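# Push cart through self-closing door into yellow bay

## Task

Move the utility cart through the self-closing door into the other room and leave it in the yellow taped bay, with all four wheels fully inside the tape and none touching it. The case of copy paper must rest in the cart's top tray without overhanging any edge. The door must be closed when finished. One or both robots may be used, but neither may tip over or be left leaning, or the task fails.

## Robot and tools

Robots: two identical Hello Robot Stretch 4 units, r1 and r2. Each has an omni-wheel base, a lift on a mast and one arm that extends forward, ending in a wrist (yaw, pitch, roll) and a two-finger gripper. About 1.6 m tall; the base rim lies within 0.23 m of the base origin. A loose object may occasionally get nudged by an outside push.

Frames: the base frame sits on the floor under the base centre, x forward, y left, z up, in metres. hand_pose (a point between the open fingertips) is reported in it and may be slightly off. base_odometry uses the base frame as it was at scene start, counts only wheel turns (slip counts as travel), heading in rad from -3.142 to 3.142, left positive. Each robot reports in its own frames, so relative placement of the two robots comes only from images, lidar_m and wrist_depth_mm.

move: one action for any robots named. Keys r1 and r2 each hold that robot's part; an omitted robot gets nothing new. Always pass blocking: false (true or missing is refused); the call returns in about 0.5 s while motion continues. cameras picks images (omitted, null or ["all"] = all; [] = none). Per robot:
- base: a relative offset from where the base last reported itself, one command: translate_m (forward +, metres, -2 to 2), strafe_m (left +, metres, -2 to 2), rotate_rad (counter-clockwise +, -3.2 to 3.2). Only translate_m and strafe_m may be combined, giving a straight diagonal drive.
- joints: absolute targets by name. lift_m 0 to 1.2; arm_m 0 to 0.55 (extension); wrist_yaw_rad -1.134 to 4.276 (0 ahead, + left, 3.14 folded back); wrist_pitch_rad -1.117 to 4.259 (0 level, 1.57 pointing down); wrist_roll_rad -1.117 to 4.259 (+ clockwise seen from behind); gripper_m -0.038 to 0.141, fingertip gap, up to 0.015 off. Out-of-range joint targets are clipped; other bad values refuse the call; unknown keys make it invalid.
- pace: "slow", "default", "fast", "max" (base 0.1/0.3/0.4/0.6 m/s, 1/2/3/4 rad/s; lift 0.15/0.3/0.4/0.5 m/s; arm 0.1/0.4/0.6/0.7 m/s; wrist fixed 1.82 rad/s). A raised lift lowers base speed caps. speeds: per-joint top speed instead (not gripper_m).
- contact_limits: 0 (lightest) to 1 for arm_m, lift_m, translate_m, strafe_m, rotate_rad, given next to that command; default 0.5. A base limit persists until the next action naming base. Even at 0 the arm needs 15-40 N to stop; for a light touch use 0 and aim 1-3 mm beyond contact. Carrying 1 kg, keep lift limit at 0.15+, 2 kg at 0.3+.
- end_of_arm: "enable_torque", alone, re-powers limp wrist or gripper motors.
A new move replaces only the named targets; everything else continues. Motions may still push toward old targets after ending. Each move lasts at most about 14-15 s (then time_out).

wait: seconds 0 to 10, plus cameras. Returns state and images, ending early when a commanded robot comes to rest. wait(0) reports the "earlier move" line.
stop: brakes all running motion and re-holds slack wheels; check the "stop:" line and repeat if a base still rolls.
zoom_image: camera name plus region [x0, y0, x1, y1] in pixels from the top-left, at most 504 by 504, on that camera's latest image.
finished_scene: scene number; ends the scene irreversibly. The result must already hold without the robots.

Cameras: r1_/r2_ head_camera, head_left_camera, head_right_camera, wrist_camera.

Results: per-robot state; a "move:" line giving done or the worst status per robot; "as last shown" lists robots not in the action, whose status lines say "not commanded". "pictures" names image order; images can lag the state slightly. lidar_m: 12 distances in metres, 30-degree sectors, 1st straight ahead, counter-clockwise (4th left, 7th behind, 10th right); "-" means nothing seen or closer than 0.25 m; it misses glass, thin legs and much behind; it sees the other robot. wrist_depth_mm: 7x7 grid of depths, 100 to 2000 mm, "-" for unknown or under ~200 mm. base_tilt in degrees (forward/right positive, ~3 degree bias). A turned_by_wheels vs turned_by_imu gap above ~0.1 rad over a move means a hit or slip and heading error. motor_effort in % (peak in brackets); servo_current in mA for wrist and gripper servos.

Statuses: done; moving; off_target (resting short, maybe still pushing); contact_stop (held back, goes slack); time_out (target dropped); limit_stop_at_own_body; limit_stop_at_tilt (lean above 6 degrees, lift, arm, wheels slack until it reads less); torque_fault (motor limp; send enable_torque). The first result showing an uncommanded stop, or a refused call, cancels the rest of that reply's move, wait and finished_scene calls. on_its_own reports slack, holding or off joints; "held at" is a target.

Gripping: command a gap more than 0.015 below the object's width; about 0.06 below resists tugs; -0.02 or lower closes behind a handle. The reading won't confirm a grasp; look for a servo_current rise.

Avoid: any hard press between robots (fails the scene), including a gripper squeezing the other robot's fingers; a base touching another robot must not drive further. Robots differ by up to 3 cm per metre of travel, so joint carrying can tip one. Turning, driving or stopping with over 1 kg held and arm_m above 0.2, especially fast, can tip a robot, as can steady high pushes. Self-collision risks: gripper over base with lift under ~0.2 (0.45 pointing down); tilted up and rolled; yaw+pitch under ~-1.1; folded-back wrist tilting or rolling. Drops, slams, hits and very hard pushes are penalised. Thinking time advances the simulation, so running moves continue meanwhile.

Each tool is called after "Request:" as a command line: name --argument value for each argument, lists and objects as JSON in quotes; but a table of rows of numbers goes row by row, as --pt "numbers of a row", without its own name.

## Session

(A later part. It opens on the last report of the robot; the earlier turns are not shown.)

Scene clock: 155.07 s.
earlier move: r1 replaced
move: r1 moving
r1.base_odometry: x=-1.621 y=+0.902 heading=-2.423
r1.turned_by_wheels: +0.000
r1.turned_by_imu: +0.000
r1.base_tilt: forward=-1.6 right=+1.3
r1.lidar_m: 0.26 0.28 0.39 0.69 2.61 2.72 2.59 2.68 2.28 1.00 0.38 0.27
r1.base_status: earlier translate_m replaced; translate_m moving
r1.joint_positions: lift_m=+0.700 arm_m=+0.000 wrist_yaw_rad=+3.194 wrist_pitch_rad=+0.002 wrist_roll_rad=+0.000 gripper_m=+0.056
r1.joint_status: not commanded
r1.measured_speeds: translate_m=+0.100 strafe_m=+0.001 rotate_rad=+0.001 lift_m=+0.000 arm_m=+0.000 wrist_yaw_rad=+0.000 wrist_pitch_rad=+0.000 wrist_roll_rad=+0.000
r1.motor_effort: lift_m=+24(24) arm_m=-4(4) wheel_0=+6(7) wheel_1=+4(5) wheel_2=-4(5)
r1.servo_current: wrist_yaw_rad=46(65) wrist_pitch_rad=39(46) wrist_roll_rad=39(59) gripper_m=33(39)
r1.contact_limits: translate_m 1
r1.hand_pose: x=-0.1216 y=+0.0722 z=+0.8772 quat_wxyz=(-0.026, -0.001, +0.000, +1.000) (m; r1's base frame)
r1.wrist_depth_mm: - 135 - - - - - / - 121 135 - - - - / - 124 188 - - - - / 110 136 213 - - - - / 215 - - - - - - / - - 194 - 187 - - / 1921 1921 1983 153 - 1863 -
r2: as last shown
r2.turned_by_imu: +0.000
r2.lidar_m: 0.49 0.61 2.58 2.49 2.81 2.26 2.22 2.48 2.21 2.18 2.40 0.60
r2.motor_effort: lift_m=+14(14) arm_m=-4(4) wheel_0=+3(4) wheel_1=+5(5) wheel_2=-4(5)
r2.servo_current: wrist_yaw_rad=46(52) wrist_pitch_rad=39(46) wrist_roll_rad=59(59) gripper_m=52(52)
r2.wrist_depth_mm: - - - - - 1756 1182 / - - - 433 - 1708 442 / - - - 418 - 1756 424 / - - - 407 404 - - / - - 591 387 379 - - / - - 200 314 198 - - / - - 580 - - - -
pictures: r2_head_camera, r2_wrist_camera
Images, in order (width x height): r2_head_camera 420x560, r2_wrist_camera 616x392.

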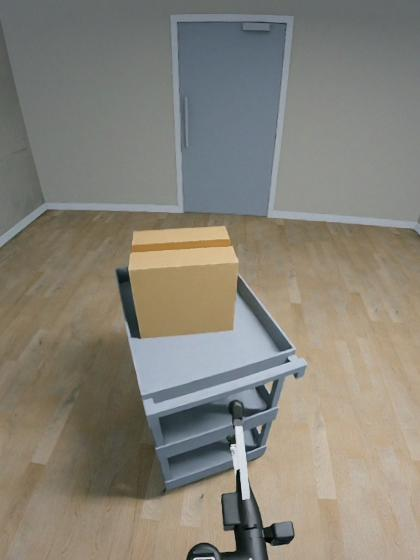

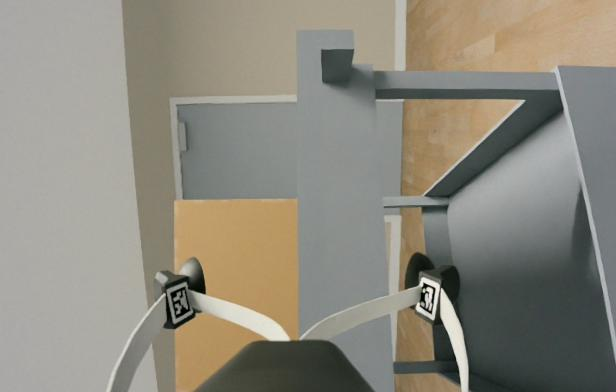

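Request:
move --blocking false --r2 '{"base":{"translate_m":0.2,"strafe_m":-0.02},"pace":"slow","contact_limits":{"translate_m":0.2}}' --cameras '[]'

Request:
wait --seconds 3 --cameras '["r1_head_camera","r2_wrist_camera","r2_head_camera"]'

Scene clock: 168.20 s.
earlier move: r1 done
move: r2 moving
r1.base_odometry: x=-2.484 y=+0.146 heading=-2.423
r1.turned_by_wheels: +0.000
r1.turned_by_imu: +0.166
r1.base_tilt: forward=-1.5 right=+1.2
r1.lidar_m: 1.53 3.09 2.69 0.25 0.27 0.76 3.70 0.88 1.24 2.30 2.54 1.76
r1.base_status: done
r1.joint_positions: lift_m=+0.700 arm_m=+0.000 wrist_yaw_rad=+3.196 wrist_pitch_rad=+0.002 wrist_roll_rad=+0.000 gripper_m=+0.056
r1.joint_status: not commanded
r1.measured_speeds: all 0
r1.motor_effort: lift_m=+23(23) arm_m=+4(5) wheel_0=+3(4) wheel_1=+6(6) wheel_2=-4(4)
r1.servo_current: wrist_yaw_rad=52(65) wrist_pitch_rad=46(46) wrist_roll_rad=52(72) gripper_m=33(46)
r1.contact_limits: translate_m 1
r1.hand_pose: x=-0.1219 y=+0.0715 z=+0.8773 quat_wxyz=(-0.027, -0.001, +0.000, +1.000) (m; r1's base frame)
r1.wrist_depth_mm: - 133 132 - - - - / - 112 133 - - - - / - 115 136 - - - - / - 134 198 - - - - / 206 976 - - - - - / 214 960 192 - 187 - - / 218 152 1921 153 - 1863 -
r2.base_odometry: x=-0.944 y=-0.107 heading=-2.744
r2.turned_by_wheels: +0.000
r2.turned_by_imu: +0.002
r2.base_tilt: forward=-0.7 right=+0.0
r2.lidar_m: 0.48 0.47 2.55 2.49 2.76 2.28 2.26 2.49 2.22 2.21 2.41 0.58
r2.base_status: translate_m moving; strafe_m moving
r2.joint_positions: lift_m=+0.688 arm_m=+0.000 wrist_yaw_rad=+0.003 wrist_pitch_rad=+0.001 wrist_roll_rad=+1.568 gripper_m=+0.120
r2.joint_status: not commanded
r2.measured_speeds: translate_m=+0.048 strafe_m=-0.004 rotate_rad=-0.001 lift_m=+0.000 arm_m=+0.000 wrist_yaw_rad=+0.000 wrist_pitch_rad=+0.000 wrist_roll_rad=+0.000
r2.motor_effort: lift_m=+14(14) arm_m=-4(4) wheel_0=+6(9) wheel_1=+4(7) wheel_2=-10(11)
r2.servo_current: wrist_yaw_rad=65(65) wrist_pitch_rad=39(46) wrist_roll_rad=52(59) gripper_m=52(52)
r2.contact_limits: translate_m 0.2
r2.hand_pose: x=+0.4596 y=-0.0866 z=+0.8662 quat_wxyz=(+0.708, +0.706, +0.001, +0.001) (m; r2's base frame)
r2.wrist_depth_mm: - - - - - 1756 1182 / - - - 415 430 521 433 / - - - 407 - 1921 544 / - - - 394 392 891 - / - - 585 377 368 - - / - - 200 303 198 - - / - - 569 - - - -
pictures: none
No camera images: "cameras" was empty.

Scene clock: 171.00 s.
earlier move: r2 done
r1.base_odometry: x=-2.484 y=+0.146 heading=-2.423
r1.turned_by_wheels: +0.000
r1.turned_by_imu: +0.000
r1.base_tilt: forward=-1.6 right=+1.2
r1.lidar_m: 1.48 3.13 2.71 0.25 0.28 0.77 3.72 0.87 1.28 2.31 2.49 1.71
r1.base_status: done
r1.joint_positions: lift_m=+0.700 arm_m=+0.000 wrist_yaw_rad=+3.196 wrist_pitch_rad=+0.002 wrist_roll_rad=+0.000 gripper_m=+0.056
r1.joint_status: not commanded
r1.measured_speeds: all 0
r1.motor_effort: lift_m=+23(23) arm_m=+4(5) wheel_0=+2(4) wheel_1=+6(6) wheel_2=-3(4)
r1.servo_current: wrist_yaw_rad=59(72) wrist_pitch_rad=39(52) wrist_roll_rad=39(72) gripper_m=39(46)
r1.contact_limits: translate_m 1
r1.hand_pose: x=-0.1219 y=+0.0715 z=+0.8773 quat_wxyz=(-0.027, -0.001, +0.000, +1.000) (m; r1's base frame)
r1.wrist_depth_mm: - 133 133 - - - - / - 112 133 - - - - / - 115 136 - - - - / - 134 198 - - - - / 205 976 - - - - - / 213 960 192 - 188 - - / 218 152 1921 153 - 1863 -
r2.base_odometry: x=-1.124 y=-0.162 heading=-2.744
r2.turned_by_wheels: +0.000
r2.turned_by_imu: +0.000
r2.base_tilt: forward=-0.7 right=+0.1
r2.lidar_m: 0.37 0.34 2.57 2.52 2.79 2.46 2.42 2.69 2.25 2.22 2.44 0.46
r2.base_status: done
r2.joint_positions: lift_m=+0.688 arm_m=+0.000 wrist_yaw_rad=-0.005 wrist_pitch_rad=+0.001 wrist_roll_rad=+1.568 gripper_m=+0.120
r2.joint_status: not commanded
r2.measured_speeds: all 0
r2.motor_effort: lift_m=+14(15) arm_m=+4(5) wheel_0=+3(10) wheel_1=+4(8) wheel_2=-11(16)
r2.servo_current: wrist_yaw_rad=46(65) wrist_pitch_rad=33(46) wrist_roll_rad=46(59) gripper_m=46(59)
r2.contact_limits: translate_m 0.2
r2.hand_pose: x=+0.4588 y=-0.0890 z=+0.8662 quat_wxyz=(+0.708, +0.706, -0.002, -0.002) (m; r2's base frame)
r2.wrist_depth_mm: - - - 258 315 1708 1160 / - - - 286 298 319 319 / - - - 215 277 1756 525 / - - - 202 260 1756 - / - - 452 191 244 778 - / - 442 216 177 230 - - / - - 436 - 225 - -
wait: 2.80 of 3 s (r2 has come to rest)
pictures: r1_head_camera, r2_head_camera, r2_wrist_camera
Images, in order (width x height): r1_head_camera 420x560, r2_head_camera 420x560, r2_wrist_camera 616x392.

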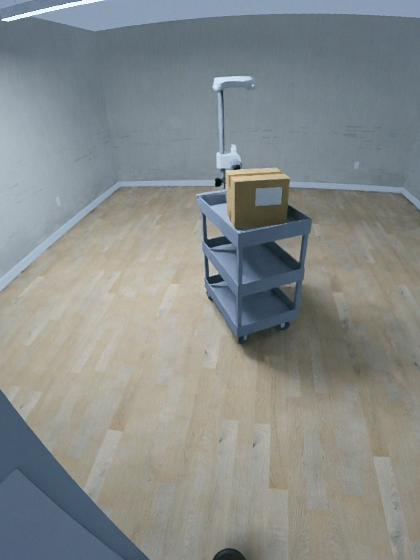

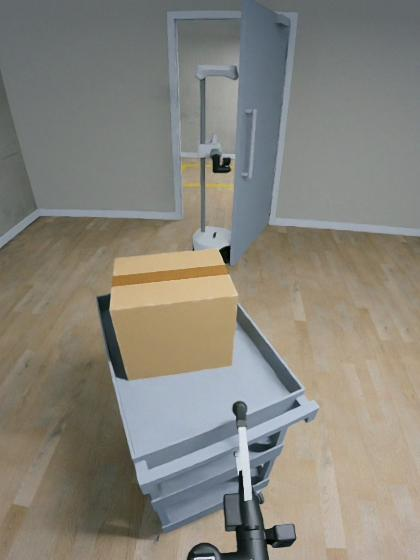

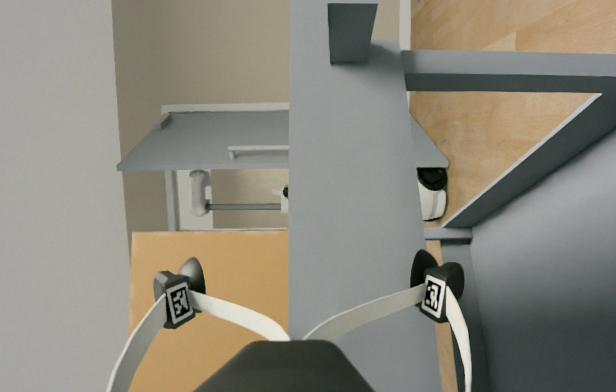

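Request:
move --blocking false --r1 '{"base":{"translate_m":0.45},"pace":"slow","contact_limits":{"translate_m":1.0}}' --r2 '{"base":{"translate_m":0.014},"pace":"slow"}' --cameras '[]'

Request:
wait --seconds 0.8 --cameras '[]'

Request:
move --blocking false --r2 '{"joints":{"gripper_m":-0.01}}' --cameras '[]'

Request:
wait --seconds 2 --cameras '["r2_head_camera"]'

Request:
wait --seconds 2 --cameras '["r1_head_left_camera","r2_wrist_camera"]'

Scene clock: 196.90 s.
move: r1 moving; r2 moving
r1.base_odometry: x=-2.494 y=+0.138 heading=-2.422
r1.turned_by_wheels: +0.000
r1.turned_by_imu: +0.000
r1.base_tilt: forward=-1.6 right=+1.2
r1.lidar_m: 1.46 3.14 2.68 0.25 0.27 0.72 3.70 0.86 1.29 2.32 2.52 1.69
r1.base_status: translate_m moving
r1.joint_positions: lift_m=+0.700 arm_m=+0.000 wrist_yaw_rad=+3.196 wrist_pitch_rad=+0.002 wrist_roll_rad=+0.000 gripper_m=+0.056
r1.joint_status: not commanded
r1.measured_speeds: translate_m=+0.048 strafe_m=+0.000 rotate_rad=-0.002 lift_m=+0.000 arm_m=+0.000 wrist_yaw_rad=+0.000 wrist_pitch_rad=+0.000 wrist_roll_rad=+0.000
r1.motor_effort: lift_m=+23(23) arm_m=+4(4) wheel_0=+7(8) wheel_1=+11(11) wheel_2=-7(10)
r1.servo_current: wrist_yaw_rad=46(72) wrist_pitch_rad=39(46) wrist_roll_rad=46(65) gripper_m=46(46)
r1.contact_limits: translate_m 1
r1.hand_pose: x=-0.1219 y=+0.0715 z=+0.8773 quat_wxyz=(-0.027, -0.001, +0.000, +1.000) (m; r1's base frame)
r1.wrist_depth_mm: - 133 133 - - - - / - 112 133 - - - - / - 115 135 - - - - / - 134 199 - - - - / 206 960 - - - - - / 213 960 191 - 187 - - / 217 151 1983 153 - 1808 1983
r2.base_odometry: x=-1.134 y=-0.166 heading=-2.745
r2.turned_by_wheels: -0.001
r2.turned_by_imu: +0.000
r2.base_tilt: forward=-0.7 right=+0.1
r2.lidar_m: 0.33 0.34 2.55 2.50 2.78 2.50 2.45 2.70 2.25 2.19 2.44 0.44
r2.base_status: translate_m moving
r2.joint_positions: lift_m=+0.688 arm_m=+0.000 wrist_yaw_rad=-0.006 wrist_pitch_rad=+0.001 wrist_roll_rad=+1.568 gripper_m=+0.120
r2.joint_status: not commanded
r2.measured_speeds: translate_m=+0.026 strafe_m=+0.000 rotate_rad=+0.001 lift_m=+0.000 arm_m=+0.000 wrist_yaw_rad=+0.000 wrist_pitch_rad=+0.000 wrist_roll_rad=+0.000
r2.motor_effort: lift_m=+14(14) arm_m=+4(5) wheel_0=+5(8) wheel_1=+4(7) wheel_2=-14(17)
r2.servo_current: wrist_yaw_rad=59(65) wrist_pitch_rad=46(46) wrist_roll_rad=59(59) gripper_m=46(52)
r2.hand_pose: x=+0.4587 y=-0.0892 z=+0.8662 quat_wxyz=(+0.708, +0.706, -0.002, -0.003) (m; r2's base frame)
r2.wrist_depth_mm: - - - 260 - 1708 1182 / - - - 291 303 320 319 / - - - 216 278 1756 521 / - - - 204 260 1708 - / - - 452 191 244 778 - / - 445 217 177 229 - - / - - 430 - 224 - -
pictures: none
No camera images: "cameras" was empty.

Scene clock: 197.43 s.
earlier move: r1 moving; r2 done
r1.base_odometry: x=-2.525 y=+0.111 heading=-2.422
r1.turned_by_wheels: +0.000
r1.turned_by_imu: +0.000
r1.base_tilt: forward=-1.6 right=+1.3
r1.lidar_m: 1.45 3.13 2.51 0.25 0.26 0.69 3.76 0.94 1.34 2.31 2.53 1.64
r1.base_status: translate_m moving
r1.joint_positions: lift_m=+0.700 arm_m=+0.000 wrist_yaw_rad=+3.196 wrist_pitch_rad=+0.002 wrist_roll_rad=+0.000 gripper_m=+0.056
r1.joint_status: not commanded
r1.measured_speeds: translate_m=+0.101 strafe_m=+0.001 rotate_rad=+0.000 lift_m=+0.000 arm_m=+0.000 wrist_yaw_rad=+0.000 wrist_pitch_rad=+0.000 wrist_roll_rad=+0.000
r1.motor_effort: lift_m=+23(23) arm_m=+4(5) wheel_0=+4(8) wheel_1=+11(12) wheel_2=-9(10)
r1.servo_current: wrist_yaw_rad=59(72) wrist_pitch_rad=46(52) wrist_roll_rad=39(65) gripper_m=46(46)
r1.contact_limits: translate_m 1
r1.hand_pose: x=-0.1219 y=+0.0715 z=+0.8773 quat_wxyz=(-0.027, -0.001, +0.000, +1.000) (m; r1's base frame)
r1.wrist_depth_mm: - 133 133 - - - - / - 112 133 - - - - / - 115 135 - - - - / - 134 198 - - - - / 206 991 - - - - - / 214 - 193 - 188 - - / 218 151 1983 153 - 1921 1863
r2.base_odometry: x=-1.137 y=-0.168 heading=-2.745
r2.turned_by_wheels: +0.000
r2.turned_by_imu: +0.000
r2.base_tilt: forward=-0.7 right=+0.0
r2.lidar_m: 0.32 0.32 2.54 2.51 2.76 2.50 2.46 2.69 2.25 2.22 2.45 0.47
r2.base_status: done
r2.joint_positions: lift_m=+0.688 arm_m=+0.000 wrist_yaw_rad=-0.006 wrist_pitch_rad=+0.001 wrist_roll_rad=+1.568 gripper_m=+0.120
r2.joint_status: not commanded
r2.measured_speeds: all 0
r2.motor_effort: lift_m=+14(14) arm_m=+4(5) wheel_0=+1(8) wheel_1=+4(7) wheel_2=-10(17)
r2.servo_current: wrist_yaw_rad=46(65) wrist_pitch_rad=39(52) wrist_roll_rad=46(59) gripper_m=52(59)
r2.hand_pose: x=+0.4587 y=-0.0892 z=+0.8662 quat_wxyz=(+0.708, +0.706, -0.002, -0.003) (m; r2's base frame)
r2.wrist_depth_mm: - - - 260 - 1708 1205 / - - - 294 306 320 320 / - - - 217 281 1756 521 / - - - 204 264 1708 - / - - 452 192 245 788 - / - 445 218 178 198 - - / - - 433 - 224 - -
wait: 0.53 of 0.8 s (r2 has come to rest)
pictures: none
No camera images: "cameras" was empty.

Scene clock: 197.93 s.
earlier move: r1 moving
move: r2 moving
r1.base_odometry: x=-2.562 y=+0.078 heading=-2.422
r1.turned_by_wheels: +0.000
r1.turned_by_imu: +0.000
r1.base_tilt: forward=-1.6 right=+1.3
r1.lidar_m: 1.36 3.11 2.46 0.25 0.27 0.63 3.80 0.97 1.42 2.32 2.51 1.58
r1.base_status: translate_m moving
r1.joint_positions: lift_m=+0.700 arm_m=+0.000 wrist_yaw_rad=+3.196 wrist_pitch_rad=+0.002 wrist_roll_rad=+0.000 gripper_m=+0.056
r1.joint_status: not commanded
r1.measured_speeds: translate_m=+0.100 strafe_m=+0.001 rotate_rad=+0.001 lift_m=+0.000 arm_m=+0.000 wrist_yaw_rad=+0.000 wrist_pitch_rad=+0.000 wrist_roll_rad=+0.000
r1.motor_effort: lift_m=+23(23) arm_m=+4(5) wheel_0=+4(6) wheel_1=+10(11) wheel_2=-7(8)
r1.servo_current: wrist_yaw_rad=33(65) wrist_pitch_rad=46(46) wrist_roll_rad=72(72) gripper_m=46(52)
r1.contact_limits: translate_m 1
r1.hand_pose: x=-0.1219 y=+0.0715 z=+0.8773 quat_wxyz=(-0.027, -0.001, +0.000, +1.000) (m; r1's base frame)
r1.wrist_depth_mm: - 133 133 - - - - / - 112 133 - - - - / - 115 136 - - - - / - 134 198 - - - - / 205 - - - - - - / 213 - 193 - 187 - - / 219 152 1921 153 - 1808 1983
r2.base_odometry: x=-1.137 y=-0.168 heading=-2.745
r2.turned_by_wheels: +0.000
r2.turned_by_imu: +0.000
r2.base_tilt: forward=-0.6 right=+0.1
r2.lidar_m: 0.34 0.31 2.56 2.51 2.80 2.51 2.45 2.74 2.26 2.20 2.42 0.46
r2.base_status: not commanded
r2.joint_positions: lift_m=+0.688 arm_m=+0.000 wrist_yaw_rad=-0.006 wrist_pitch_rad=+0.001 wrist_roll_rad=+1.568 gripper_m=+0.106
r2.joint_status: gripper_m moving
r2.measured_speeds: translate_m=+0.000 strafe_m=+0.000 rotate_rad=+0.000 lift_m=+0.000 arm_m=+0.000 wrist_yaw_rad=+0.000 wrist_pitch_rad=+0.003 wrist_roll_rad=+0.000
r2.motor_effort: lift_m=+14(14) arm_m=+4(5) wheel_0=+1(1) wheel_1=+4(5) wheel_2=-10(11)
r2.servo_current: wrist_yaw_rad=59(65) wrist_pitch_rad=39(46) wrist_roll_rad=46(52) gripper_m=137(156)
r2.hand_pose: x=+0.4587 y=-0.0892 z=+0.8661 quat_wxyz=(+0.708, +0.706, -0.002, -0.003) (m; r2's base frame)
r2.wrist_depth_mm: - - - 260 - 1708 1160 / - - - 297 307 322 320 / - - - 273 282 1708 517 / - - - 262 263 1756 - / - - 452 192 246 842 - / - 445 196 179 199 - - / - 433 427 - 225 - -
pictures: none
No camera images: "cameras" was empty.

Scene clock: 199.53 s.
earlier move: r1 moving; r2 done
r1.base_odometry: x=-2.683 y=-0.027 heading=-2.422
r1.turned_by_wheels: +0.000
r1.turned_by_imu: +0.000
r1.base_tilt: forward=-1.6 right=+1.2
r1.lidar_m: 1.22 3.05 2.41 0.31 0.25 0.48 3.97 1.09 1.67 2.34 2.52 1.41
r1.base_status: translate_m moving
r1.joint_positions: lift_m=+0.700 arm_m=+0.000 wrist_yaw_rad=+3.196 wrist_pitch_rad=+0.002 wrist_roll_rad=+0.000 gripper_m=+0.056
r1.joint_status: not commanded
r1.measured_speeds: translate_m=+0.099 strafe_m=+0.001 rotate_rad=-0.001 lift_m=+0.000 arm_m=+0.000 wrist_yaw_rad=+0.000 wrist_pitch_rad=+0.000 wrist_roll_rad=+0.000
r1.motor_effort: lift_m=+23(23) arm_m=+4(5) wheel_0=+2(6) wheel_1=+9(11) wheel_2=-5(8)
r1.servo_current: wrist_yaw_rad=52(72) wrist_pitch_rad=46(52) wrist_roll_rad=13(72) gripper_m=39(52)
r1.contact_limits: translate_m 1
r1.hand_pose: x=-0.1219 y=+0.0715 z=+0.8773 quat_wxyz=(-0.027, -0.001, +0.000, +1.000) (m; r1's base frame)
r1.wrist_depth_mm: - 133 132 - - - 377 / - 111 133 - - - 392 / - 115 136 - - - 407 / - 134 200 - - - 418 / 206 - - - - - 418 / 213 - 193 - 187 - 421 / 212 140 1808 153 - 1863 549
r2.base_odometry: x=-1.137 y=-0.168 heading=-2.744
r2.turned_by_wheels: +0.000
r2.turned_by_imu: +0.001
r2.base_tilt: forward=-0.6 right=+0.1
r2.lidar_m: 0.34 0.32 2.57 2.51 2.78 2.49 2.44 2.71 2.26 2.22 2.43 0.45
r2.base_status: not commanded
r2.joint_positions: lift_m=+0.688 arm_m=+0.000 wrist_yaw_rad=-0.003 wrist_pitch_rad=+0.004 wrist_roll_rad=+1.569 gripper_m=-0.008
r2.joint_status: all done
r2.measured_speeds: all 0
r2.motor_effort: lift_m=+15(15) arm_m=+5(5) wheel_0=+1(1) wheel_1=+4(5) wheel_2=-4(11)
r2.servo_current: wrist_yaw_rad=52(65) wrist_pitch_rad=33(46) wrist_roll_rad=52(52) gripper_m=117(221)
r2.hand_pose: x=+0.4590 y=-0.0883 z=+0.8654 quat_wxyz=(+0.708, +0.706, +0.000, -0.002) (m; r2's base frame)
r2.wrist_depth_mm: - - - 263 307 1576 1118 / - - - 278 290 325 327 / - - - 263 270 1708 535 / - - - 248 254 1618 - / - - 445 183 240 - - / - 433 189 170 181 - - / - - 427 - 216 - -
wait: 1.60 of 2 s (r2 has come to rest)
pictures: r2_head_camera
Images, in order (width x height): r2_head_camera 420x560.

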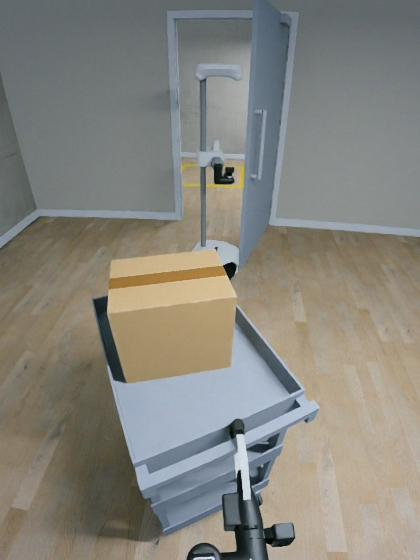

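Scene clock: 201.53 s.
earlier move: r1 moving
r1.base_odometry: x=-2.818 y=-0.146 heading=-2.422
r1.turned_by_wheels: +0.000
r1.turned_by_imu: +0.000
r1.base_tilt: forward=-1.6 right=+1.3
r1.lidar_m: 1.05 3.02 2.40 2.36 1.51 0.69 0.40 1.30 1.97 2.37 2.55 1.19
r1.base_status: translate_m moving
r1.joint_positions: lift_m=+0.700 arm_m=+0.000 wrist_yaw_rad=+3.196 wrist_pitch_rad=+0.002 wrist_roll_rad=+0.000 gripper_m=+0.056
r1.joint_status: not commanded
r1.measured_speeds: translate_m=+0.037 strafe_m=+0.000 rotate_rad=+0.000 lift_m=+0.000 arm_m=+0.000 wrist_yaw_rad=+0.000 wrist_pitch_rad=+0.000 wrist_roll_rad=+0.000
r1.motor_effort: lift_m=+23(23) arm_m=+4(5) wheel_0=+3(7) wheel_1=+1(14) wheel_2=-1(8)
r1.servo_current: wrist_yaw_rad=52(72) wrist_pitch_rad=52(52) wrist_roll_rad=46(72) gripper_m=39(52)
r1.contact_limits: translate_m 1
r1.hand_pose: x=-0.1219 y=+0.0715 z=+0.8773 quat_wxyz=(-0.027, -0.001, +0.000, +1.000) (m; r1's base frame)
r1.wrist_depth_mm: - 134 517 - - - - / - 122 140 - - 1182 - / - 123 163 - - - - / 110 135 213 - - - - / 137 - 549 - - - - / 222 - 191 - 187 - - / - 141 544 137 - - -
r2.base_odometry: x=-1.137 y=-0.168 heading=-2.744
r2.turned_by_wheels: +0.000
r2.turned_by_imu: +0.000
r2.base_tilt: forward=-0.7 right=+0.0
r2.lidar_m: 0.31 0.29 2.57 2.50 2.78 2.50 2.44 2.70 2.22 2.22 2.44 0.48
r2.base_status: not commanded
r2.joint_positions: lift_m=+0.688 arm_m=+0.000 wrist_yaw_rad=-0.003 wrist_pitch_rad=+0.004 wrist_roll_rad=+1.569 gripper_m=-0.008
r2.joint_status: all done
r2.measured_speeds: all 0
r2.motor_effort: lift_m=+15(15) arm_m=+4(5) wheel_0=+1(2) wheel_1=+4(5) wheel_2=-4(11)
r2.servo_current: wrist_yaw_rad=33(65) wrist_pitch_rad=39(52) wrist_roll_rad=33(59) gripper_m=117(221)
r2.hand_pose: x=+0.4590 y=-0.0883 z=+0.8654 quat_wxyz=(+0.708, +0.706, +0.000, -0.002) (m; r2's base frame)
r2.wrist_depth_mm: - - - 262 307 1576 1138 / - - - 279 291 325 325 / - - - 262 270 1661 530 / - - - 194 254 1708 - / - - 442 183 241 - - / - 436 188 170 181 - - / - - 424 - 215 - -
wait: 2.00 s; no rest
pictures: r1_head_left_camera, r2_wrist_camera
Images, in order (width x height): r1_head_left_camera 420x672, r2_wrist_camera 616x392.

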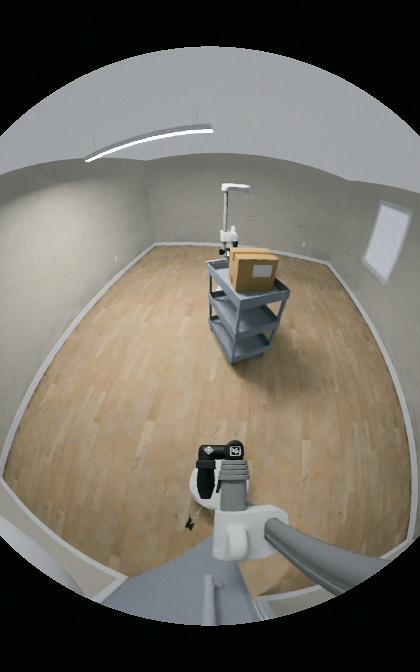

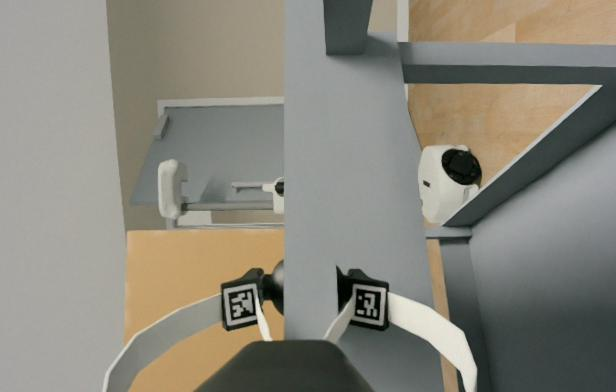

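Request:
move --blocking false --r1 '{"base":{"rotate_rad":3.14},"joints":{"lift_m":0.75},"pace":"fast"}' --r2 '{"base":{"translate_m":-0.5}}' --cameras '[]'

Request:
wait --seconds 2.5 --cameras '["r1_head_camera"]'

Request:
wait --seconds 1 --cameras '["r2_head_camera"]'

Scene clock: 216.43 s.
earlier move: r1 done
move: r1 moving; r2 moving
r1.base_odometry: x=-2.823 y=-0.150 heading=-2.106
r1.turned_by_wheels: +0.316
r1.turned_by_imu: +0.316
r1.base_tilt: forward=-1.6 right=+1.2
r1.lidar_m: 1.45 2.53 2.35 1.83 1.28 1.17 1.18 1.56 2.34 2.39 3.13 1.05
r1.base_status: rotate_rad moving
r1.joint_positions: lift_m=+0.745 arm_m=+0.000 wrist_yaw_rad=+3.196 wrist_pitch_rad=+0.002 wrist_roll_rad=+0.000 gripper_m=+0.056
r1.joint_status: lift_m moving
r1.measured_speeds: translate_m=-0.001 strafe_m=+0.000 rotate_rad=+1.220 lift_m=+0.073 arm_m=+0.000 wrist_yaw_rad=+0.000 wrist_pitch_rad=+0.000 wrist_roll_rad=+0.000
r1.motor_effort: lift_m=+25(27) arm_m=+4(4) wheel_0=-9(10) wheel_1=-9(9) wheel_2=-8(8)
r1.servo_current: wrist_yaw_rad=52(65) wrist_pitch_rad=39(52) wrist_roll_rad=46(65) gripper_m=46(46)
r1.hand_pose: x=-0.1219 y=+0.0715 z=+0.9230 quat_wxyz=(-0.027, -0.001, +0.000, +1.000) (m; r1's base frame)
r1.wrist_depth_mm: - 135 - - - - - / - 121 135 - - - - / - 124 187 - - - - / 111 135 200 - - - - / 137 - - - - - - / 215 - 190 - 188 - - / 221 151 - 136 - - -
r2.base_odometry: x=-1.108 y=-0.156 heading=-2.744
r2.turned_by_wheels: +0.000
r2.turned_by_imu: +0.002
r2.base_tilt: forward=-0.6 right=+0.1
r2.lidar_m: 0.33 0.35 2.58 2.53 2.80 2.45 2.41 2.66 2.24 2.20 2.42 0.46
r2.base_status: translate_m moving
r2.joint_positions: lift_m=+0.688 arm_m=+0.000 wrist_yaw_rad=+0.004 wrist_pitch_rad=+0.004 wrist_roll_rad=+1.569 gripper_m=-0.008
r2.joint_status: not commanded
r2.measured_speeds: translate_m=-0.116 strafe_m=+0.000 rotate_rad=+0.005 lift_m=+0.000 arm_m=+0.000 wrist_yaw_rad=+0.040 wrist_pitch_rad=+0.000 wrist_roll_rad=+0.000
r2.motor_effort: lift_m=+17(17) arm_m=-2(5) wheel_0=-5(10) wheel_1=-9(10) wheel_2=+19(19)
r2.servo_current: wrist_yaw_rad=59(59) wrist_pitch_rad=46(46) wrist_roll_rad=46(59) gripper_m=117(124)
r2.hand_pose: x=+0.4597 y=-0.0863 z=+0.8652 quat_wxyz=(+0.708, +0.706, +0.003, +0.000) (m; r2's base frame)
r2.wrist_depth_mm: - - - 236 309 1336 1042 / - - - 222 293 1464 424 / - - - 209 276 1708 508 / - - - 199 258 820 - / - 449 452 189 246 831 - / - 442 188 178 181 - - / - 439 433 - 227 - -
pictures: none
No camera images: "cameras" was empty.

Scene clock: 218.50 s.
earlier move: r1 done; r2 moving
r1.base_odometry: x=-2.823 y=-0.150 heading=+0.718
r1.turned_by_wheels: +2.824
r1.turned_by_imu: +2.839
r1.base_tilt: forward=-1.6 right=+1.3
r1.lidar_m: 1.18 1.22 1.91 2.34 2.55 3.79 1.53 3.09 2.42 2.38 1.56 1.19
r1.base_status: done
r1.joint_positions: lift_m=+0.750 arm_m=+0.000 wrist_yaw_rad=+3.196 wrist_pitch_rad=+0.002 wrist_roll_rad=+0.000 gripper_m=+0.056
r1.joint_status: all done
r1.measured_speeds: all 0
r1.motor_effort: lift_m=+23(27) arm_m=+4(4) wheel_0=-2(10) wheel_1=+0(10) wheel_2=-1(10)
r1.servo_current: wrist_yaw_rad=46(65) wrist_pitch_rad=39(52) wrist_roll_rad=39(65) gripper_m=46(52)
r1.hand_pose: x=-0.1218 y=+0.0715 z=+0.9272 quat_wxyz=(-0.027, -0.001, +0.000, +1.000) (m; r1's base frame)
r1.wrist_depth_mm: - 135 - - - - - / - 121 135 - - - - / - 124 187 - - - - / 111 136 213 1808 - - - / 216 - - - - - - / - - 193 - 187 - - / - - - 137 - - -
r2.base_odometry: x=-0.686 y=+0.022 heading=-2.744
r2.turned_by_wheels: +0.000
r2.turned_by_imu: +0.002
r2.base_tilt: forward=-0.6 right=+0.1
r2.lidar_m: 0.38 0.39 2.64 2.56 2.48 2.01 1.97 2.14 2.17 2.13 2.38 0.45
r2.base_status: translate_m moving
r2.joint_positions: lift_m=+0.688 arm_m=+0.000 wrist_yaw_rad=+0.009 wrist_pitch_rad=+0.004 wrist_roll_rad=+1.569 gripper_m=-0.009
r2.joint_status: not commanded
r2.measured_speeds: translate_m=-0.080 strafe_m=-0.001 rotate_rad=+0.001 lift_m=+0.000 arm_m=+0.000 wrist_yaw_rad=-0.006 wrist_pitch_rad=+0.000 wrist_roll_rad=+0.000
r2.motor_effort: lift_m=+17(17) arm_m=-5(5) wheel_0=-6(10) wheel_1=-3(10) wheel_2=+5(25)
r2.servo_current: wrist_yaw_rad=72(78) wrist_pitch_rad=39(52) wrist_roll_rad=39(65) gripper_m=91(124)
r2.hand_pose: x=+0.4602 y=-0.0847 z=+0.8652 quat_wxyz=(+0.708, +0.706, +0.005, +0.002) (m; r2's base frame)
r2.wrist_depth_mm: - - - 191 255 1308 1060 / - - - 189 250 1661 1118 / - - - 185 247 831 - / - 512 445 183 243 842 - / - 452 455 181 239 831 - / - 462 187 178 181 - - / - - 469 - 234 - -
wait: 2.07 of 2.5 s (r1 has come to rest)
pictures: r1_head_camera
Images, in order (width x height): r1_head_camera 420x560.

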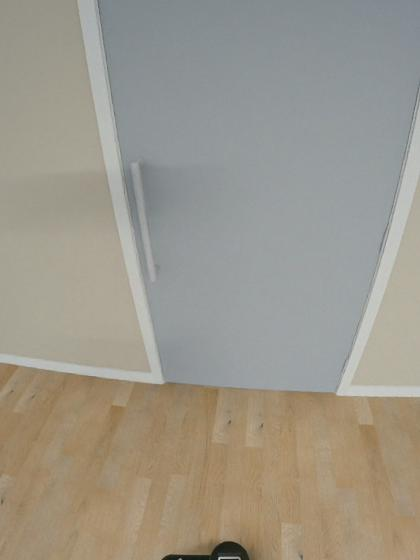

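Scene clock: 219.10 s.
earlier move: r2 done
r1.base_odometry: x=-2.823 y=-0.150 heading=+0.718
r1.turned_by_wheels: +0.000
r1.turned_by_imu: +0.000
r1.base_tilt: forward=-1.6 right=+1.2
r1.lidar_m: 1.17 1.18 1.91 2.34 2.51 3.74 1.55 3.08 2.40 2.38 1.53 1.20
r1.base_status: done
r1.joint_positions: lift_m=+0.750 arm_m=+0.000 wrist_yaw_rad=+3.196 wrist_pitch_rad=+0.002 wrist_roll_rad=+0.000 gripper_m=+0.056
r1.joint_status: all done
r1.measured_speeds: all 0
r1.motor_effort: lift_m=+23(27) arm_m=+4(4) wheel_0=-2(10) wheel_1=+0(10) wheel_2=-1(10)
r1.servo_current: wrist_yaw_rad=65(65) wrist_pitch_rad=52(52) wrist_roll_rad=39(65) gripper_m=46(52)
r1.hand_pose: x=-0.1218 y=+0.0715 z=+0.9272 quat_wxyz=(-0.027, -0.001, +0.000, +1.000) (m; r1's base frame)
r1.wrist_depth_mm: - 135 - - - - - / - 121 135 - - - - / - 124 187 - - - - / 111 135 213 1808 - - - / 216 - - - - - - / - - 194 - 188 - - / - - - 137 - - -
r2.base_odometry: x=-0.676 y=+0.026 heading=-2.744
r2.turned_by_wheels: +0.000
r2.turned_by_imu: +0.000
r2.base_tilt: forward=-0.7 right=+0.1
r2.lidar_m: 0.38 0.40 2.59 2.58 2.48 1.97 1.96 2.16 2.15 2.16 2.37 0.44
r2.base_status: done
r2.joint_positions: lift_m=+0.688 arm_m=+0.000 wrist_yaw_rad=+0.009 wrist_pitch_rad=+0.004 wrist_roll_rad=+1.569 gripper_m=-0.009
r2.joint_status: not commanded
r2.measured_speeds: all 0
r2.motor_effort: lift_m=+17(17) arm_m=-4(5) wheel_0=-2(10) wheel_1=-3(10) wheel_2=+4(25)
r2.servo_current: wrist_yaw_rad=65(78) wrist_pitch_rad=39(52) wrist_roll_rad=52(65) gripper_m=85(124)
r2.hand_pose: x=+0.4602 y=-0.0848 z=+0.8652 quat_wxyz=(+0.708, +0.706, +0.005, +0.002) (m; r2's base frame)
r2.wrist_depth_mm: - - - 191 255 1366 1042 / - - - 188 250 1661 1118 / - - - 185 247 842 - / - 488 442 183 243 854 - / - 452 449 180 240 842 - / - 466 186 178 182 - - / - - 466 - 233 - -
wait: 0.60 of 1 s (r2 has come to rest)
pictures: r2_head_camera
Images, in order (width x height): r2_head_camera 420x560.

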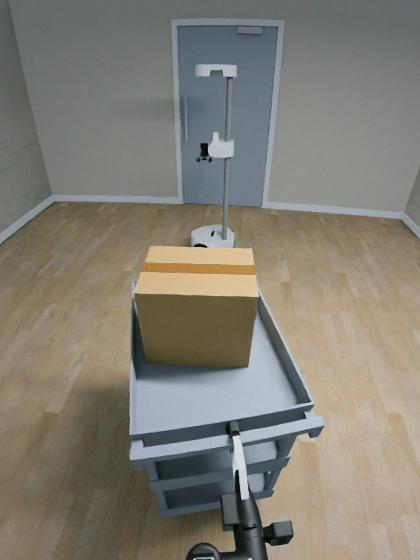

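Request:
move --blocking false --r1 '{"base":{"rotate_rad":-0.06},"joints":{"wrist_yaw_rad":0.0,"gripper_m":0.1}}' --r2 '{"base":{"translate_m":-0.5,"strafe_m":0.035}}' --cameras '[]'

Request:
wait --seconds 1.5 --cameras '[]'

Request:
move --blocking false --r1 '{"base":{"translate_m":0.3,"strafe_m":0.22}}' --cameras '[]'

Request:
wait --seconds 2.5 --cameras '["r2_head_camera","r1_head_camera","r1_wrist_camera"]'

Scene clock: 275.53 s.
move: r1 moving; r2 moving
r1.base_odometry: x=-2.823 y=-0.150 heading=+0.658
r1.turned_by_wheels: -0.059
r1.turned_by_imu: -0.060
r1.base_tilt: forward=-1.6 right=+1.3
r1.lidar_m: 1.18 1.18 1.80 2.33 2.48 3.51 1.56 3.24 2.47 2.38 1.65 1.22
r1.base_status: rotate_rad moving
r1.joint_positions: lift_m=+0.750 arm_m=+0.000 wrist_yaw_rad=+2.607 wrist_pitch_rad=+0.002 wrist_roll_rad=+0.000 gripper_m=+0.075
r1.joint_status: wrist_yaw_rad moving; gripper_m moving
r1.measured_speeds: translate_m=+0.000 strafe_m=+0.000 rotate_rad=+0.000 lift_m=+0.000 arm_m=+0.000 wrist_yaw_rad=-1.819 wrist_pitch_rad=+0.000 wrist_roll_rad=+0.000
r1.motor_effort: lift_m=+23(23) arm_m=+4(4) wheel_0=+4(5) wheel_1=+3(6) wheel_2=-2(4)
r1.servo_current: wrist_yaw_rad=98(137) wrist_pitch_rad=33(46) wrist_roll_rad=39(65) gripper_m=72(72)
r1.hand_pose: x=-0.0328 y=+0.2221 z=+0.9272 quat_wxyz=(+0.264, -0.001, +0.000, +0.965) (m; r1's base frame)
r1.wrist_depth_mm: - - - - - - - / - - - - - - - / - - - - - - - / 1618 - - - - - - / - - - - - - - / - - 199 - 189 - - / - 1983 - 151 - - -
r2.base_odometry: x=-0.646 y=+0.036 heading=-2.744
r2.turned_by_wheels: +0.000
r2.turned_by_imu: +0.001
r2.base_tilt: forward=-0.6 right=+0.1
r2.lidar_m: 0.40 0.38 2.62 2.57 2.42 1.96 1.93 2.15 2.17 2.12 2.36 0.45
r2.base_status: translate_m moving; strafe_m moving
r2.joint_positions: lift_m=+0.688 arm_m=+0.000 wrist_yaw_rad=+0.009 wrist_pitch_rad=+0.004 wrist_roll_rad=+1.569 gripper_m=-0.009
r2.joint_status: not commanded
r2.measured_speeds: translate_m=-0.122 strafe_m=+0.008 rotate_rad=-0.003 lift_m=+0.000 arm_m=+0.000 wrist_yaw_rad=+0.000 wrist_pitch_rad=+0.000 wrist_roll_rad=+0.000
r2.motor_effort: lift_m=+17(17) arm_m=-5(5) wheel_0=-7(11) wheel_1=-8(10) wheel_2=+15(17)
r2.servo_current: wrist_yaw_rad=65(72) wrist_pitch_rad=39(52) wrist_roll_rad=46(52) gripper_m=91(91)
r2.hand_pose: x=+0.4602 y=-0.0848 z=+0.8652 quat_wxyz=(+0.708, +0.706, +0.005, +0.002) (m; r2's base frame)
r2.wrist_depth_mm: - - - 189 252 1366 1042 / - - - 187 249 1661 549 / - - - 184 245 809 - / - 449 445 182 242 854 - / - 455 452 180 239 842 - / - 466 186 178 180 - - / - - 473 - 234 - -
pictures: none
No camera images: "cameras" was empty.

Scene clock: 277.03 s.
earlier move: r1 moving; r2 moving
r1.base_odometry: x=-2.823 y=-0.150 heading=+0.658
r1.turned_by_wheels: +0.000
r1.turned_by_imu: +0.000
r1.base_tilt: forward=-1.6 right=+1.3
r1.lidar_m: 1.16 1.19 1.75 2.35 2.48 3.49 1.95 3.26 2.44 2.39 1.63 1.22
r1.base_status: done
r1.joint_positions: lift_m=+0.750 arm_m=+0.000 wrist_yaw_rad=+0.019 wrist_pitch_rad=+0.002 wrist_roll_rad=+0.000 gripper_m=+0.100
r1.joint_status: wrist_yaw_rad moving; the others done
r1.measured_speeds: translate_m=+0.000 strafe_m=+0.000 rotate_rad=+0.000 lift_m=+0.000 arm_m=+0.000 wrist_yaw_rad=-0.533 wrist_pitch_rad=+0.000 wrist_roll_rad=+0.000
r1.motor_effort: lift_m=+23(23) arm_m=+4(4) wheel_0=+4(5) wheel_1=+2(6) wheel_2=+1(4)
r1.servo_current: wrist_yaw_rad=59(137) wrist_pitch_rad=39(46) wrist_roll_rad=59(65) gripper_m=39(72)
r1.hand_pose: x=+0.4609 y=-0.0820 z=+0.9272 quat_wxyz=(+1.000, +0.000, +0.001, +0.009) (m; r1's base frame)
r1.wrist_depth_mm: - - - - - - - / - 904 - - - - - / - - - - - - - / - - - - - - - / - - - - - - - / - 193 195 - 189 - - / - - - 139 - - -
r2.base_odometry: x=-0.290 y=+0.157 heading=-2.745
r2.turned_by_wheels: -0.001
r2.turned_by_imu: -0.001
r2.base_tilt: forward=-0.7 right=+0.1
r2.lidar_m: 0.41 0.42 2.63 2.60 1.92 1.56 1.54 1.71 2.13 2.10 2.34 0.42
r2.base_status: translate_m moving; strafe_m moving
r2.joint_positions: lift_m=+0.688 arm_m=+0.000 wrist_yaw_rad=-0.002 wrist_pitch_rad=+0.004 wrist_roll_rad=+1.569 gripper_m=-0.009
r2.joint_status: not commanded
r2.measured_speeds: translate_m=-0.218 strafe_m=+0.016 rotate_rad=+0.003 lift_m=+0.000 arm_m=+0.000 wrist_yaw_rad=+0.000 wrist_pitch_rad=+0.000 wrist_roll_rad=+0.000
r2.motor_effort: lift_m=+17(17) arm_m=-5(5) wheel_0=-7(13) wheel_1=-5(10) wheel_2=+3(18)
r2.servo_current: wrist_yaw_rad=59(72) wrist_pitch_rad=46(52) wrist_roll_rad=46(59) gripper_m=85(91)
r2.hand_pose: x=+0.4592 y=-0.0880 z=+0.8652 quat_wxyz=(+0.708, +0.706, +0.001, -0.002) (m; r2's base frame)
r2.wrist_depth_mm: - - - 169 229 1661 1138 / - - - 171 230 1576 - / - - 436 172 233 820 - / - 445 439 234 234 842 - / - 469 459 175 236 842 - / - - 187 177 182 - - / - - 504 - - 1537 -
wait: 1.50 s; no rest
pictures: none
No camera images: "cameras" was empty.

Scene clock: 277.53 s.
earlier move: r1 done; r2 moving
move: r1 moving
r1.base_odometry: x=-2.813 y=-0.117 heading=+0.658
r1.turned_by_wheels: +0.000
r1.turned_by_imu: +0.000
r1.base_tilt: forward=-1.6 right=+1.3
r1.lidar_m: 1.15 1.14 1.74 2.32 2.43 3.47 2.04 3.25 2.47 2.40 1.61 1.19
r1.base_status: translate_m moving; strafe_m moving
r1.joint_positions: lift_m=+0.750 arm_m=+0.000 wrist_yaw_rad=+0.003 wrist_pitch_rad=+0.002 wrist_roll_rad=+0.000 gripper_m=+0.100
r1.joint_status: all done
r1.measured_speeds: translate_m=+0.107 strafe_m=+0.079 rotate_rad=+0.000 lift_m=+0.000 arm_m=+0.000 wrist_yaw_rad=+0.000 wrist_pitch_rad=+0.000 wrist_roll_rad=+0.000
r1.motor_effort: lift_m=+23(23) arm_m=+4(4) wheel_0=-3(4) wheel_1=+8(11) wheel_2=-8(8)
r1.servo_current: wrist_yaw_rad=39(52) wrist_pitch_rad=46(46) wrist_roll_rad=59(59) gripper_m=39(46)
r1.hand_pose: x=+0.4595 y=-0.0867 z=+0.9272 quat_wxyz=(+1.000, +0.000, +0.001, +0.001) (m; r1's base frame)
r1.wrist_depth_mm: - - - - - - - / - - - - - 946 - / - - - - - 917 - / - 878 - - - - - / - - - - - - - / - 192 194 - 189 - - / - - - 139 - - -
r2.base_odometry: x=-0.217 y=+0.182 heading=-2.745
r2.turned_by_wheels: +0.000
r2.turned_by_imu: +0.000
r2.base_tilt: forward=-0.7 right=+0.1
r2.lidar_m: 0.38 0.43 2.65 2.62 1.85 1.50 1.47 1.66 2.13 2.11 2.30 0.44
r2.base_status: translate_m moving; strafe_m moving
r2.joint_positions: lift_m=+0.688 arm_m=+0.000 wrist_yaw_rad=-0.002 wrist_pitch_rad=+0.004 wrist_roll_rad=+1.569 gripper_m=-0.009
r2.joint_status: not commanded
r2.measured_speeds: translate_m=-0.094 strafe_m=+0.009 rotate_rad=+0.000 lift_m=+0.000 arm_m=+0.000 wrist_yaw_rad=-0.004 wrist_pitch_rad=+0.000 wrist_roll_rad=+0.000
r2.motor_effort: lift_m=+17(17) arm_m=-5(5) wheel_0=-7(9) wheel_1=-4(6) wheel_2=+1(4)
r2.servo_current: wrist_yaw_rad=46(59) wrist_pitch_rad=46(46) wrist_roll_rad=46(52) gripper_m=85(85)
r2.hand_pose: x=+0.4592 y=-0.0881 z=+0.8652 quat_wxyz=(+0.708, +0.706, +0.000, -0.002) (m; r2's base frame)
r2.wrist_depth_mm: - - - 164 222 1661 1138 / - - - 167 225 741 - / - 609 427 169 228 820 - / - 442 442 230 232 831 - / - 477 462 174 235 854 - / - - 189 176 182 - - / - - 508 - - 1537 -
pictures: none
No camera images: "cameras" was empty.

Scene clock: 278.20 s.
earlier move: r1 moving; r2 done
r1.base_odometry: x=-2.771 y=+0.029 heading=+0.658
r1.turned_by_wheels: +0.000
r1.turned_by_imu: +0.001
r1.base_tilt: forward=-1.6 right=+1.3
r1.lidar_m: 1.01 1.02 1.56 2.22 2.35 3.29 2.19 3.40 2.57 2.48 1.42 1.07
r1.base_status: translate_m moving; strafe_m moving
r1.joint_positions: lift_m=+0.750 arm_m=+0.000 wrist_yaw_rad=+0.002 wrist_pitch_rad=+0.002 wrist_roll_rad=+0.000 gripper_m=+0.100
r1.joint_status: all done
r1.measured_speeds: translate_m=+0.245 strafe_m=+0.179 rotate_rad=-0.001 lift_m=+0.000 arm_m=+0.000 wrist_yaw_rad=+0.000 wrist_pitch_rad=+0.000 wrist_roll_rad=+0.000
r1.motor_effort: lift_m=+23(23) arm_m=+4(4) wheel_0=-6(7) wheel_1=+7(11) wheel_2=-7(9)
r1.servo_current: wrist_yaw_rad=52(59) wrist_pitch_rad=39(52) wrist_roll_rad=39(59) gripper_m=39(52)
r1.hand_pose: x=+0.4595 y=-0.0867 z=+0.9272 quat_wxyz=(+1.000, +0.000, +0.001, +0.001) (m; r1's base frame)
r1.wrist_depth_mm: - - - - - - - / - 759 - - - - - / - 759 - - - - - / - 768 - - - - - / - - - - - - - / - 193 195 - 189 - - / - - - 139 - - -
r2.base_odometry: x=-0.201 y=+0.187 heading=-2.745
r2.turned_by_wheels: +0.000
r2.turned_by_imu: +0.000
r2.base_tilt: forward=-0.7 right=+0.1
r2.lidar_m: 0.39 0.43 2.63 2.61 1.87 1.49 1.45 1.63 2.13 2.10 2.31 0.42
r2.base_status: done
r2.joint_positions: lift_m=+0.688 arm_m=+0.000 wrist_yaw_rad=-0.002 wrist_pitch_rad=+0.004 wrist_roll_rad=+1.569 gripper_m=-0.009
r2.joint_status: not commanded
r2.measured_speeds: all 0
r2.motor_effort: lift_m=+17(17) arm_m=-5(5) wheel_0=-5(9) wheel_1=-3(6) wheel_2=-2(4)
r2.servo_current: wrist_yaw_rad=46(59) wrist_pitch_rad=46(46) wrist_roll_rad=46(72) gripper_m=78(85)
r2.hand_pose: x=+0.4591 y=-0.0881 z=+0.8652 quat_wxyz=(+0.708, +0.706, +0.000, -0.002) (m; r2's base frame)
r2.wrist_depth_mm: - - - 163 220 1661 1160 / - - - 166 224 809 - / - 452 430 168 228 820 - / - 445 442 229 231 842 - / - 469 466 174 235 842 - / - - 188 175 182 - - / - - 512 - - 1576 517
wait: 0.67 of 2.5 s (r2 has come to rest)
pictures: r1_head_camera, r1_wrist_camera, r2_head_camera
Images, in order (width x height): r1_head_camera 420x560, r1_wrist_camera 616x392, r2_head_camera 420x560.

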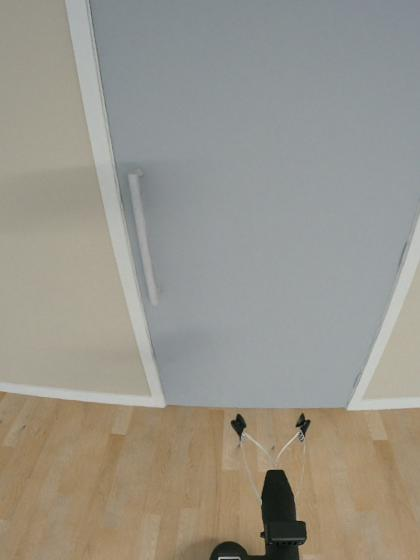

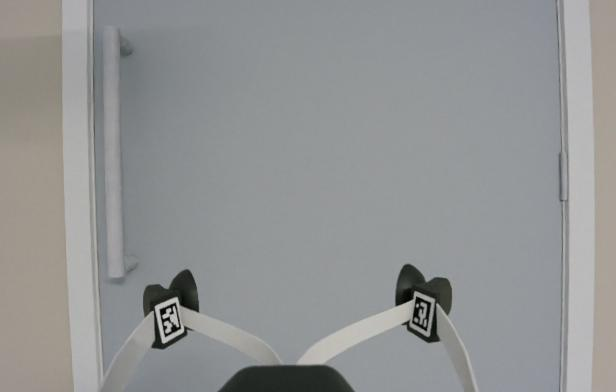

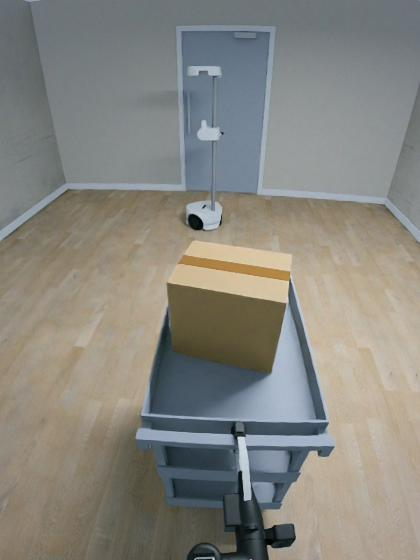

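Request:
wait --seconds 1 --cameras '["r1_wrist_camera"]'

Scene clock: 286.10 s.
earlier move: r1 done
r1.base_odometry: x=-2.720 y=+0.207 heading=+0.658
r1.turned_by_wheels: +0.000
r1.turned_by_imu: +0.001
r1.base_tilt: forward=-1.6 right=+1.2
r1.lidar_m: 0.84 0.97 1.36 2.10 2.24 3.15 2.39 3.59 2.69 2.61 1.22 0.93
r1.base_status: done
r1.joint_positions: lift_m=+0.750 arm_m=+0.000 wrist_yaw_rad=+0.002 wrist_pitch_rad=+0.002 wrist_roll_rad=+0.000 gripper_m=+0.100
r1.joint_status: all done
r1.measured_speeds: all 0
r1.motor_effort: lift_m=+23(23) arm_m=+4(4) wheel_0=-3(7) wheel_1=+1(11) wheel_2=-1(9)
r1.servo_current: wrist_yaw_rad=52(65) wrist_pitch_rad=39(52) wrist_roll_rad=39(78) gripper_m=39(52)
r1.hand_pose: x=+0.4595 y=-0.0867 z=+0.9272 quat_wxyz=(+1.000, +0.000, +0.001, +0.001) (m; r1's base frame)
r1.wrist_depth_mm: - - - - - - - / - - - - - - - / - - - - - - - / - - - - - - - / - 621 - - - - - / - 193 195 - 188 - - / - - - 139 - - -
r2.base_odometry: x=-0.201 y=+0.187 heading=-2.745
r2.turned_by_wheels: +0.000
r2.turned_by_imu: +0.001
r2.base_tilt: forward=-0.7 right=+0.1
r2.lidar_m: 0.35 0.44 2.65 2.59 1.86 1.47 1.46 1.61 2.12 2.11 2.33 0.43
r2.base_status: done
r2.joint_positions: lift_m=+0.688 arm_m=+0.000 wrist_yaw_rad=-0.002 wrist_pitch_rad=+0.004 wrist_roll_rad=+1.569 gripper_m=-0.009
r2.joint_status: not commanded
r2.measured_speeds: all 0
r2.motor_effort: lift_m=+17(17) arm_m=-5(5) wheel_0=-6(9) wheel_1=-3(6) wheel_2=-1(4)
r2.servo_current: wrist_yaw_rad=46(59) wrist_pitch_rad=39(52) wrist_roll_rad=39(72) gripper_m=85(91)
r2.hand_pose: x=+0.4591 y=-0.0881 z=+0.8652 quat_wxyz=(+0.708, +0.706, +0.000, -0.002) (m; r2's base frame)
r2.wrist_depth_mm: - - - 163 221 1618 1138 / - - - 166 224 809 - / - 455 430 169 228 831 - / - 442 442 229 231 842 - / - 469 466 174 235 842 - / - - 188 176 181 - - / - - 517 - - 1576 525
wait: 0.00 of 1 s (r1 has come to rest)
pictures: r1_wrist_camera
Images, in order (width x height): r1_wrist_camera 616x392.

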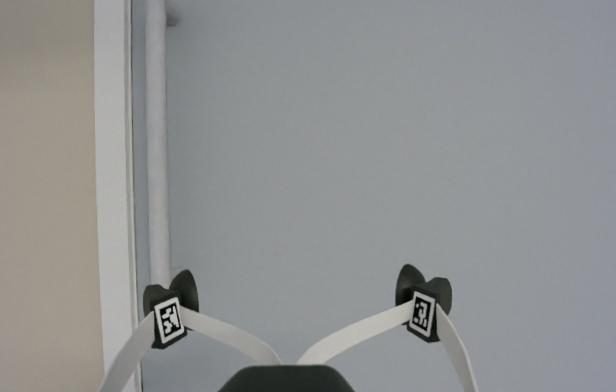

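Request:
move --blocking false --r1 '{"base":{"translate_m":0.2,"strafe_m":0.24}}' --r2 '{"base":{"translate_m":0.45}}' --cameras '[]'

Request:
wait --seconds 2.5 --cameras '["r1_wrist_camera","r2_head_camera"]'

Scene clock: 296.53 s.
move: r1 moving; r2 moving
r1.base_odometry: x=-2.718 y=+0.239 heading=+0.658
r1.turned_by_wheels: +0.000
r1.turned_by_imu: +0.000
r1.base_tilt: forward=-1.6 right=+1.3
r1.lidar_m: 0.82 0.92 1.32 2.08 2.22 3.15 2.38 3.58 2.71 2.64 1.19 0.92
r1.base_status: translate_m moving; strafe_m moving
r1.joint_positions: lift_m=+0.750 arm_m=+0.000 wrist_yaw_rad=+0.002 wrist_pitch_rad=+0.002 wrist_roll_rad=+0.000 gripper_m=+0.100
r1.joint_status: not commanded
r1.measured_speeds: translate_m=+0.079 strafe_m=+0.095 rotate_rad=+0.005 lift_m=+0.000 arm_m=+0.000 wrist_yaw_rad=+0.000 wrist_pitch_rad=+0.000 wrist_roll_rad=+0.000
r1.motor_effort: lift_m=+23(23) arm_m=+4(4) wheel_0=-8(8) wheel_1=+10(10) wheel_2=-6(7)
r1.servo_current: wrist_yaw_rad=59(65) wrist_pitch_rad=39(46) wrist_roll_rad=33(59) gripper_m=46(46)
r1.hand_pose: x=+0.4595 y=-0.0867 z=+0.9272 quat_wxyz=(+1.000, +0.000, +0.001, +0.001) (m; r1's base frame)
r1.wrist_depth_mm: - 585 - - - - - / - 597 - - - - - / - 591 - - - - - / - 597 - - - - - / - 591 - - - - - / - 193 195 - 189 - - / - - - 139 - - -
r2.base_odometry: x=-0.230 y=+0.175 heading=-2.745
r2.turned_by_wheels: +0.000
r2.turned_by_imu: +0.000
r2.base_tilt: forward=-0.7 right=+0.1
r2.lidar_m: 0.38 0.43 2.65 2.60 1.86 1.52 1.48 1.66 2.13 2.10 2.33 0.43
r2.base_status: translate_m moving
r2.joint_positions: lift_m=+0.688 arm_m=+0.000 wrist_yaw_rad=-0.005 wrist_pitch_rad=+0.004 wrist_roll_rad=+1.569 gripper_m=-0.009
r2.joint_status: not commanded
r2.measured_speeds: translate_m=+0.122 strafe_m=+0.000 rotate_rad=-0.002 lift_m=+0.000 arm_m=+0.000 wrist_yaw_rad=+0.000 wrist_pitch_rad=+0.000 wrist_roll_rad=+0.000
r2.motor_effort: lift_m=+17(17) arm_m=+5(5) wheel_0=+4(9) wheel_1=+6(9) wheel_2=-15(21)
r2.servo_current: wrist_yaw_rad=52(52) wrist_pitch_rad=46(46) wrist_roll_rad=46(52) gripper_m=72(85)
r2.hand_pose: x=+0.4588 y=-0.0888 z=+0.8652 quat_wxyz=(+0.708, +0.706, +0.000, -0.003) (m; r2's base frame)
r2.wrist_depth_mm: - - - 162 220 1618 1160 / - - - 164 224 741 - / - 469 427 167 226 820 - / - 442 439 228 229 831 - / - 469 462 171 233 842 - / - - 187 173 183 - - / - - 508 - - 1576 -
pictures: none
No camera images: "cameras" was empty.

Scene clock: 298.53 s.
earlier move: r1 done; r2 moving
r1.base_odometry: x=-2.708 y=+0.520 heading=+0.657
r1.turned_by_wheels: +0.000
r1.turned_by_imu: +0.001
r1.base_tilt: forward=-1.6 right=+1.3
r1.lidar_m: 0.63 0.72 1.10 1.87 1.98 2.82 2.17 2.19 2.95 2.43 0.95 0.71
r1.base_status: done
r1.joint_positions: lift_m=+0.750 arm_m=+0.000 wrist_yaw_rad=+0.002 wrist_pitch_rad=+0.002 wrist_roll_rad=+0.000 gripper_m=+0.100
r1.joint_status: not commanded
r1.measured_speeds: all 0
r1.motor_effort: lift_m=+23(23) arm_m=+4(4) wheel_0=-3(8) wheel_1=-1(10) wheel_2=+0(8)
r1.servo_current: wrist_yaw_rad=52(72) wrist_pitch_rad=39(52) wrist_roll_rad=39(65) gripper_m=46(52)
r1.hand_pose: x=+0.4595 y=-0.0867 z=+0.9272 quat_wxyz=(+1.000, +0.000, +0.001, +0.001) (m; r1's base frame)
r1.wrist_depth_mm: - - 496 488 480 473 473 / - - 508 488 484 480 473 / - - 496 488 484 477 469 / - - 496 488 484 480 473 / - - 496 488 488 484 477 / - 193 213 488 198 477 477 / - - - 145 492 484 473
r2.base_odometry: x=-0.612 y=+0.015 heading=-2.744
r2.turned_by_wheels: +0.001
r2.turned_by_imu: +0.000
r2.base_tilt: forward=-0.7 right=+0.0
r2.lidar_m: 0.38 0.39 2.60 2.55 2.41 1.90 1.89 2.09 2.17 2.17 2.40 0.43
r2.base_status: translate_m moving
r2.joint_positions: lift_m=+0.688 arm_m=+0.000 wrist_yaw_rad=+0.004 wrist_pitch_rad=+0.004 wrist_roll_rad=+1.569 gripper_m=-0.009
r2.joint_status: not commanded
r2.measured_speeds: translate_m=+0.053 strafe_m=+0.000 rotate_rad=-0.001 lift_m=+0.000 arm_m=+0.000 wrist_yaw_rad=+0.000 wrist_pitch_rad=+0.000 wrist_roll_rad=+0.000
r2.motor_effort: lift_m=+17(17) arm_m=+4(5) wheel_0=+5(11) wheel_1=+5(9) wheel_2=-3(22)
r2.servo_current: wrist_yaw_rad=52(65) wrist_pitch_rad=46(52) wrist_roll_rad=46(59) gripper_m=72(85)
r2.hand_pose: x=+0.4596 y=-0.0863 z=+0.8652 quat_wxyz=(+0.708, +0.706, +0.003, +0.000) (m; r2's base frame)
r2.wrist_depth_mm: - - - 184 247 1576 1138 / - - - 182 244 1661 517 / - - - 180 240 809 - / - 439 442 178 236 842 - / - 449 445 176 236 820 - / - 466 186 174 181 - - / - - 466 - 231 - -
wait: 2.00 of 2.5 s (r1 has come to rest)
pictures: r1_wrist_camera, r2_head_camera
Images, in order (width x height): r1_wrist_camera 616x392, r2_head_camera 420x560.

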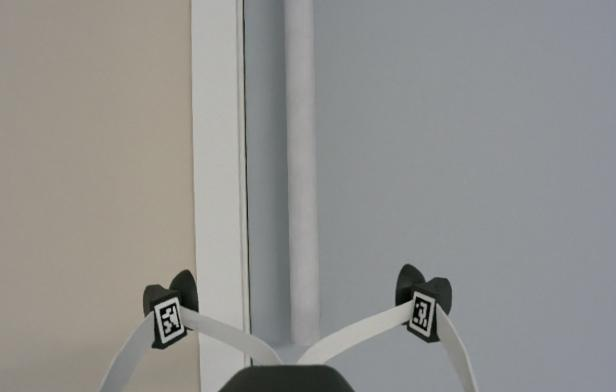

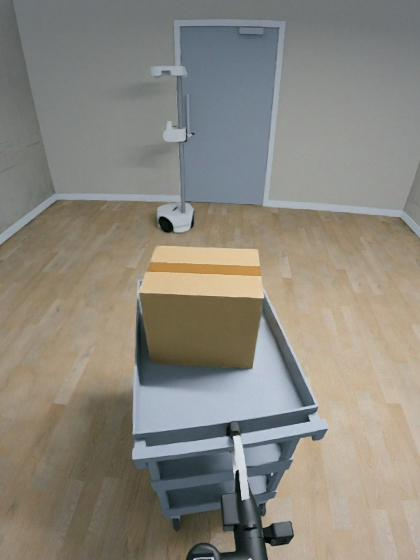

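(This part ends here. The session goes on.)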